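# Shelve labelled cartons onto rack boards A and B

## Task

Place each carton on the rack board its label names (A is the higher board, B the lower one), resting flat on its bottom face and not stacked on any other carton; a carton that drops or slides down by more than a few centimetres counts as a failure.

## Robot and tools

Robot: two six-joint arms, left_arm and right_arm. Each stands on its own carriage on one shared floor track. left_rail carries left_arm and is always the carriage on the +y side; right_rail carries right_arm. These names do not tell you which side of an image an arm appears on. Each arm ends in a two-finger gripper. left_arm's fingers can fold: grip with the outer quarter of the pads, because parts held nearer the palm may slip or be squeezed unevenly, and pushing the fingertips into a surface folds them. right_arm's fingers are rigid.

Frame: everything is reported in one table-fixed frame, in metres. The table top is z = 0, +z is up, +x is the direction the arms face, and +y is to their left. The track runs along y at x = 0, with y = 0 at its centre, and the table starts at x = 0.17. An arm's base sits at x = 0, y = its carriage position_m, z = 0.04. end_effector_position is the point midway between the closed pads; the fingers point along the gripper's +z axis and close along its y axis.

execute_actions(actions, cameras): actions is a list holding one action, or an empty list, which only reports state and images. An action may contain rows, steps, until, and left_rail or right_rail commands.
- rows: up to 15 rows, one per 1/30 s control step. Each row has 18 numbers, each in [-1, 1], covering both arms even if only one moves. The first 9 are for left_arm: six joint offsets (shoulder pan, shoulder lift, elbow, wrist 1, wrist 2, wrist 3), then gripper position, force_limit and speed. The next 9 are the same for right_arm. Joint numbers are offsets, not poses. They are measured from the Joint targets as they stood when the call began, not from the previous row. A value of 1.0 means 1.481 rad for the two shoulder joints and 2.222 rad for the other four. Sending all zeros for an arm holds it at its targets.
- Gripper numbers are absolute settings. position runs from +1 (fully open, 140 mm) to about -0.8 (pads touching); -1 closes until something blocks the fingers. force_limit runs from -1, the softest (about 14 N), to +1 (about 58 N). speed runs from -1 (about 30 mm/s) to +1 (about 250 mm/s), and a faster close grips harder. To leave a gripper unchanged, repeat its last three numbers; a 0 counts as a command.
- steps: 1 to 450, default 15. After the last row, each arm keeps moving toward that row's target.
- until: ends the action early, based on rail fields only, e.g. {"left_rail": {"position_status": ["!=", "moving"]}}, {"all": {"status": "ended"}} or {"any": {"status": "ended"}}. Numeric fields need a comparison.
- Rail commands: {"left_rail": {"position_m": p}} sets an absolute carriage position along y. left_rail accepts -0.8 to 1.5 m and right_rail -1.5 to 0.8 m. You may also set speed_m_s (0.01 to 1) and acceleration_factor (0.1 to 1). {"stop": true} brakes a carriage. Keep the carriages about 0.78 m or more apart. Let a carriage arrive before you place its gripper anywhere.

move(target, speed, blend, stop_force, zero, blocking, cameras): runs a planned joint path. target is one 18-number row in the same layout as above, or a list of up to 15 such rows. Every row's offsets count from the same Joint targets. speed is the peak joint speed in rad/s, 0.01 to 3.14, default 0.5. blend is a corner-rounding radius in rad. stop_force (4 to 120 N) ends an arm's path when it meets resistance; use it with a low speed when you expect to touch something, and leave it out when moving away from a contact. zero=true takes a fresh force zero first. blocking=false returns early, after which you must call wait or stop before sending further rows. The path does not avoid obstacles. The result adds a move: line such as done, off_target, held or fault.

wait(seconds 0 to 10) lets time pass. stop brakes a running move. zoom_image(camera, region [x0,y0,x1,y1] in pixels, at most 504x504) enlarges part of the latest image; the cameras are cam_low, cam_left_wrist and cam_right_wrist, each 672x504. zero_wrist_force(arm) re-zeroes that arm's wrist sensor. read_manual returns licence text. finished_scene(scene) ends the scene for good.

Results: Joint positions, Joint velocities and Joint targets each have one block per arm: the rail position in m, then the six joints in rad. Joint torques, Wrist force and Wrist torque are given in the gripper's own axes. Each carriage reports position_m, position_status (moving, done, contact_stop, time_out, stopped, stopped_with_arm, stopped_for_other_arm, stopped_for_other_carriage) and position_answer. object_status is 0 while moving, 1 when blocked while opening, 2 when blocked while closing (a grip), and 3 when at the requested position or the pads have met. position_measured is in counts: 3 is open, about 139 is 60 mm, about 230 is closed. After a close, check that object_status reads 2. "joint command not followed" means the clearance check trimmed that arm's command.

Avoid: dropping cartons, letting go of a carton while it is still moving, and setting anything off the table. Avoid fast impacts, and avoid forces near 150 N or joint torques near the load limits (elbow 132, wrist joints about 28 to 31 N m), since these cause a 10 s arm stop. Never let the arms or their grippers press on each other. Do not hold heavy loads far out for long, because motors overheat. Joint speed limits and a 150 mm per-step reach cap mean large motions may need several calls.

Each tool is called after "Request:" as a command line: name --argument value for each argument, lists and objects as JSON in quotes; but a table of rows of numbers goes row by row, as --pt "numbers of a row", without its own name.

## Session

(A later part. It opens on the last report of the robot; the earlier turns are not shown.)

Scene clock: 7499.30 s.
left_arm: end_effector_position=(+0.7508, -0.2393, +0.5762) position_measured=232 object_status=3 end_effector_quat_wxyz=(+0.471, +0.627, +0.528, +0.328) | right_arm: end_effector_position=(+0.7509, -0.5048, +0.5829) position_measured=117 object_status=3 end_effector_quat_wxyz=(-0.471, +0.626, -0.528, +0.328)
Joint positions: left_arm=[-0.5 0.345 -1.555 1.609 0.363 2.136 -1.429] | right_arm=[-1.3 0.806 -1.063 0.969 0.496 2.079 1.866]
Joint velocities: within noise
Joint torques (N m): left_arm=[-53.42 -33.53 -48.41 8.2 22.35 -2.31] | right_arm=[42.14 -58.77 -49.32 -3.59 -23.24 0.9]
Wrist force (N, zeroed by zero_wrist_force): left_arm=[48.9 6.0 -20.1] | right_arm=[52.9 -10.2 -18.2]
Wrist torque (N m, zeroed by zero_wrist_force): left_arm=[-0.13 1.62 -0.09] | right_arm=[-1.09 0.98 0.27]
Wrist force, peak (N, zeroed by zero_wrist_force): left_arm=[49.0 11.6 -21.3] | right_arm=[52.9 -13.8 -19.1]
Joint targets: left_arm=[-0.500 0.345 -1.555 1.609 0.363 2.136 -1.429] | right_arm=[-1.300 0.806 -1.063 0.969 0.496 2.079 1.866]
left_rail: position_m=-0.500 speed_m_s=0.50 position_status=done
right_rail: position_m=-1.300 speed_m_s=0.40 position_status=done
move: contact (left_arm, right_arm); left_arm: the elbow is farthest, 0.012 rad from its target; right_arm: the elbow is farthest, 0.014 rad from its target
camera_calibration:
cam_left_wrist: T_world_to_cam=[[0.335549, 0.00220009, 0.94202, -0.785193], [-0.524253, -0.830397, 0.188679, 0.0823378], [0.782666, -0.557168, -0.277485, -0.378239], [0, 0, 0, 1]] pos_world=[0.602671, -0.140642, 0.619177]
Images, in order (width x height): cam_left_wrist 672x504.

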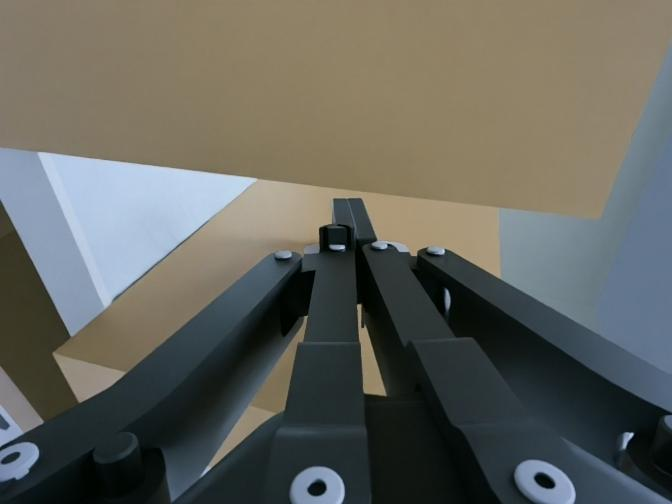

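Request:
move --target '[0.009560,0.006138,-0.004021,0.001567,0.005826,0.003056,-1,0,-1,-0.004559,-0.009469,0.009559,-0.003911,-0.002796,-0.001362,0.1,0,0]' --speed 0.02 --cameras '["cam_left_wrist","cam_right_wrist"]'

Scene clock: 7514.90 s.
left_arm: end_effector_position=(+0.7507, -0.2315, +0.5762) position_measured=232 object_status=3 end_effector_quat_wxyz=(+0.471, +0.627, +0.528, +0.328) | right_arm: end_effector_position=(+0.7508, -0.5126, +0.5829) position_measured=117 object_status=3 end_effector_quat_wxyz=(-0.471, +0.626, -0.528, +0.328)
Joint positions: left_arm=[-0.5 0.359 -1.546 1.601 0.366 2.149 -1.422] | right_arm=[-1.3 0.8 -1.077 0.99 0.487 2.073 1.863]
Joint velocities: within noise
Joint torques (N m): left_arm=[14.3 -34.1 -60.9 2.32 3.06 1.96] | right_arm=[-13.77 -105.94 -32.93 -4.27 -1.79 -2.55]
Wrist force (N, zeroed by zero_wrist_force): left_arm=[0.2 0.1 0.4] | right_arm=[-2.9 -5.5 -2.1]
Wrist torque (N m, zeroed by zero_wrist_force): left_arm=[0.01 -0.04 0.00] | right_arm=[-1.14 0.75 0.01]
Wrist force, peak (N, zeroed by zero_wrist_force): left_arm=[49.1 6.0 -20.2] | right_arm=[53.6 -9.9 -17.7]
Joint targets: left_arm=[-0.500 0.359 -1.546 1.601 0.366 2.149 -1.422] | right_arm=[-1.300 0.800 -1.077 0.991 0.487 2.073 1.863]
left_rail: position_m=-0.500 speed_m_s=0.50 position_status=done
right_rail: position_m=-1.300 speed_m_s=0.40 position_status=done
move: done
camera_calibration:
cam_left_wrist: T_world_to_cam=[[0.335524, 0.00221901, 0.942029, -0.785165], [-0.524211, -0.830426, 0.188665, 0.0887422], [0.782704, -0.557124, -0.277464, -0.373845], [0, 0, 0, 1]] pos_world=[0.602572, -0.132842, 0.619177]
cam_right_wrist: T_world_to_cam=[[-0.369176, 0.0185437, -0.929174, 0.835247], [-0.488634, 0.846581, 0.211038, 0.679655], [0.790535, 0.531936, -0.303476, 0.0320649], [0, 0, 0, 1]] pos_world=[0.615107, -0.607928, 0.642388]
Images, in order (width x height): cam_left_wrist 672x504, cam_right_wrist 672x504.

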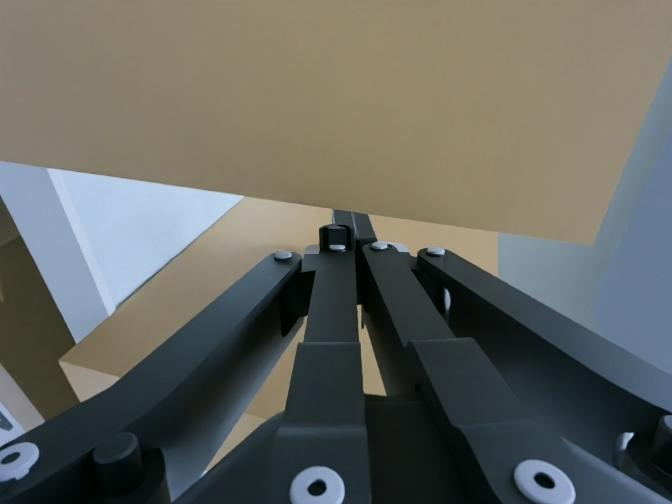

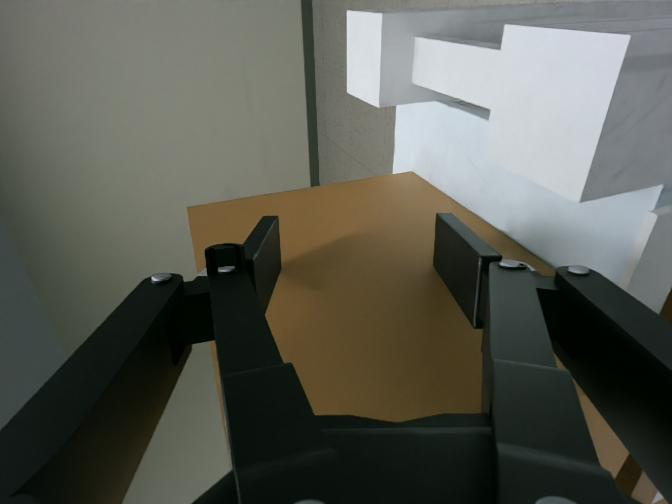

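Request:
move --pt "0.014737 -0.028695 0.019213 0.002508 0.008968 0.004771 -1 0 -1 0.019797 -0.022615 0.023209 -0.005140 0.012126 0.006008 0.1 0 0" --pt "0.052790 -0.087224 0.055897 0.012257 0.032014 0.017706 -1 0 -1 0.065752 -0.064115 0.064694 -0.011056 0.040123 0.020735 0.1 0 0" --pt "0.104097 -0.141550 0.087209 0.029018 0.062779 0.036785 -1 0 -1 0.118232 -0.097523 0.097271 -0.010461 0.071794 0.039158 0.1 0 0" --speed 0.12 --blend 0.01 --cameras '["cam_low","cam_left_wrist"]'

Scene clock: 7528.07 s.
left_arm: end_effector_position=(+0.5762, -0.2327, +0.5780) position_measured=232 object_status=3 end_effector_quat_wxyz=(+0.471, +0.626, +0.528, +0.328) | right_arm: end_effector_position=(+0.5744, -0.5161, +0.5803) position_measured=117 object_status=3 end_effector_quat_wxyz=(-0.470, +0.627, -0.528, +0.328)
Joint positions: left_arm=[-0.5 0.513 -1.755 1.794 0.43 2.289 -1.341] | right_arm=[-1.3 0.975 -1.222 1.207 0.464 2.232 1.95]
Joint velocities: within noise
Joint torques (N m): left_arm=[11.73 -51.88 -39.04 3.2 3.43 2.93] | right_arm=[13.66 -93.23 -32.95 2.04 4.95 2.58]
Wrist force (N, zeroed by zero_wrist_force): left_arm=[0.1 0.1 0.2] | right_arm=[-3.6 -4.8 -2.9]
Wrist torque (N m, zeroed by zero_wrist_force): left_arm=[0.05 0.00 -0.01] | right_arm=[-1.04 0.80 0.02]
Wrist force, peak (N, zeroed by zero_wrist_force): left_arm=[0.3 0.3 1.2] | right_arm=[-3.7 -4.4 -4.0]
Joint targets: left_arm=[-0.500 0.513 -1.756 1.794 0.431 2.289 -1.340] | right_arm=[-1.300 0.975 -1.222 1.207 0.464 2.233 1.950]
left_rail: position_m=-0.500 speed_m_s=0.50 position_status=done
right_rail: position_m=-1.300 speed_m_s=0.40 position_status=done
move: done
camera_calibration:
cam_left_wrist: T_world_to_cam=[[0.334283, 0.0029273, 0.942468, -0.727674], [-0.52426, -0.830426, 0.188529, -0.00398935], [0.783202, -0.557121, -0.276063, -0.238656], [0, 0, 0, 1]] pos_world=[0.428073, -0.134143, 0.620678]
Images, in order (width x height): cam_low 672x504, cam_left_wrist 672x504.

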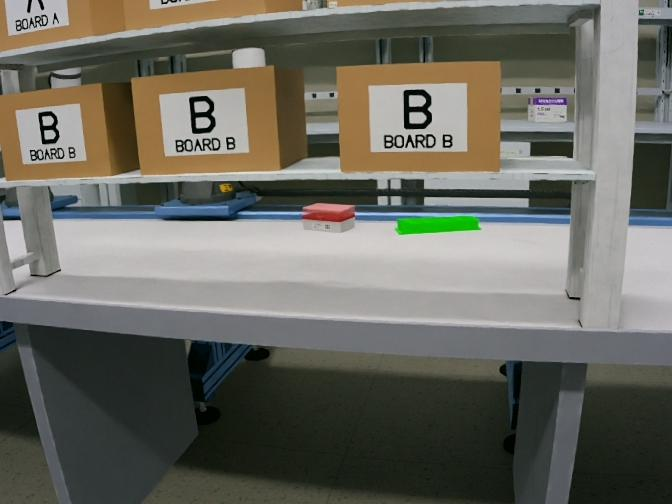

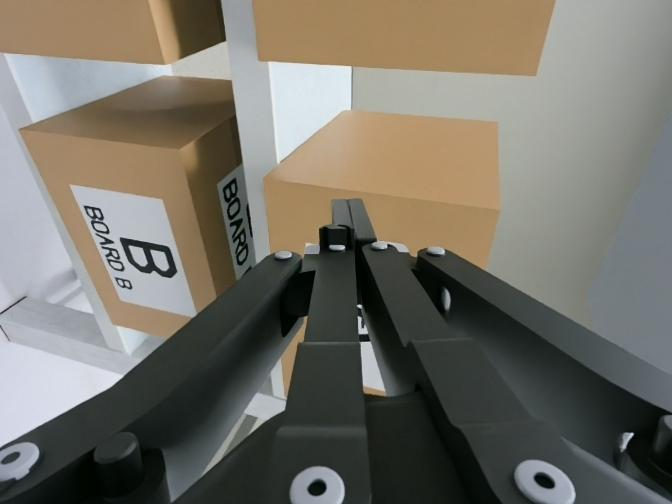

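Request:
zoom_image --camera "cam_low" --region '[100, 0, 604, 60]'

Scaled by 1.000.

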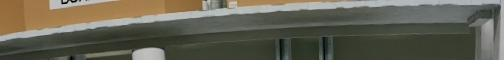

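Request:
zoom_image --camera "cam_low" --region '[280, 0, 480, 40]'

Scaled by 2.520.

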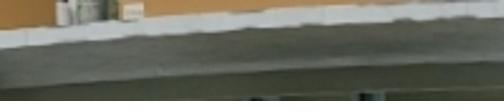

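Request:
finished_scene --scene 1

The scene is finished: the task was done.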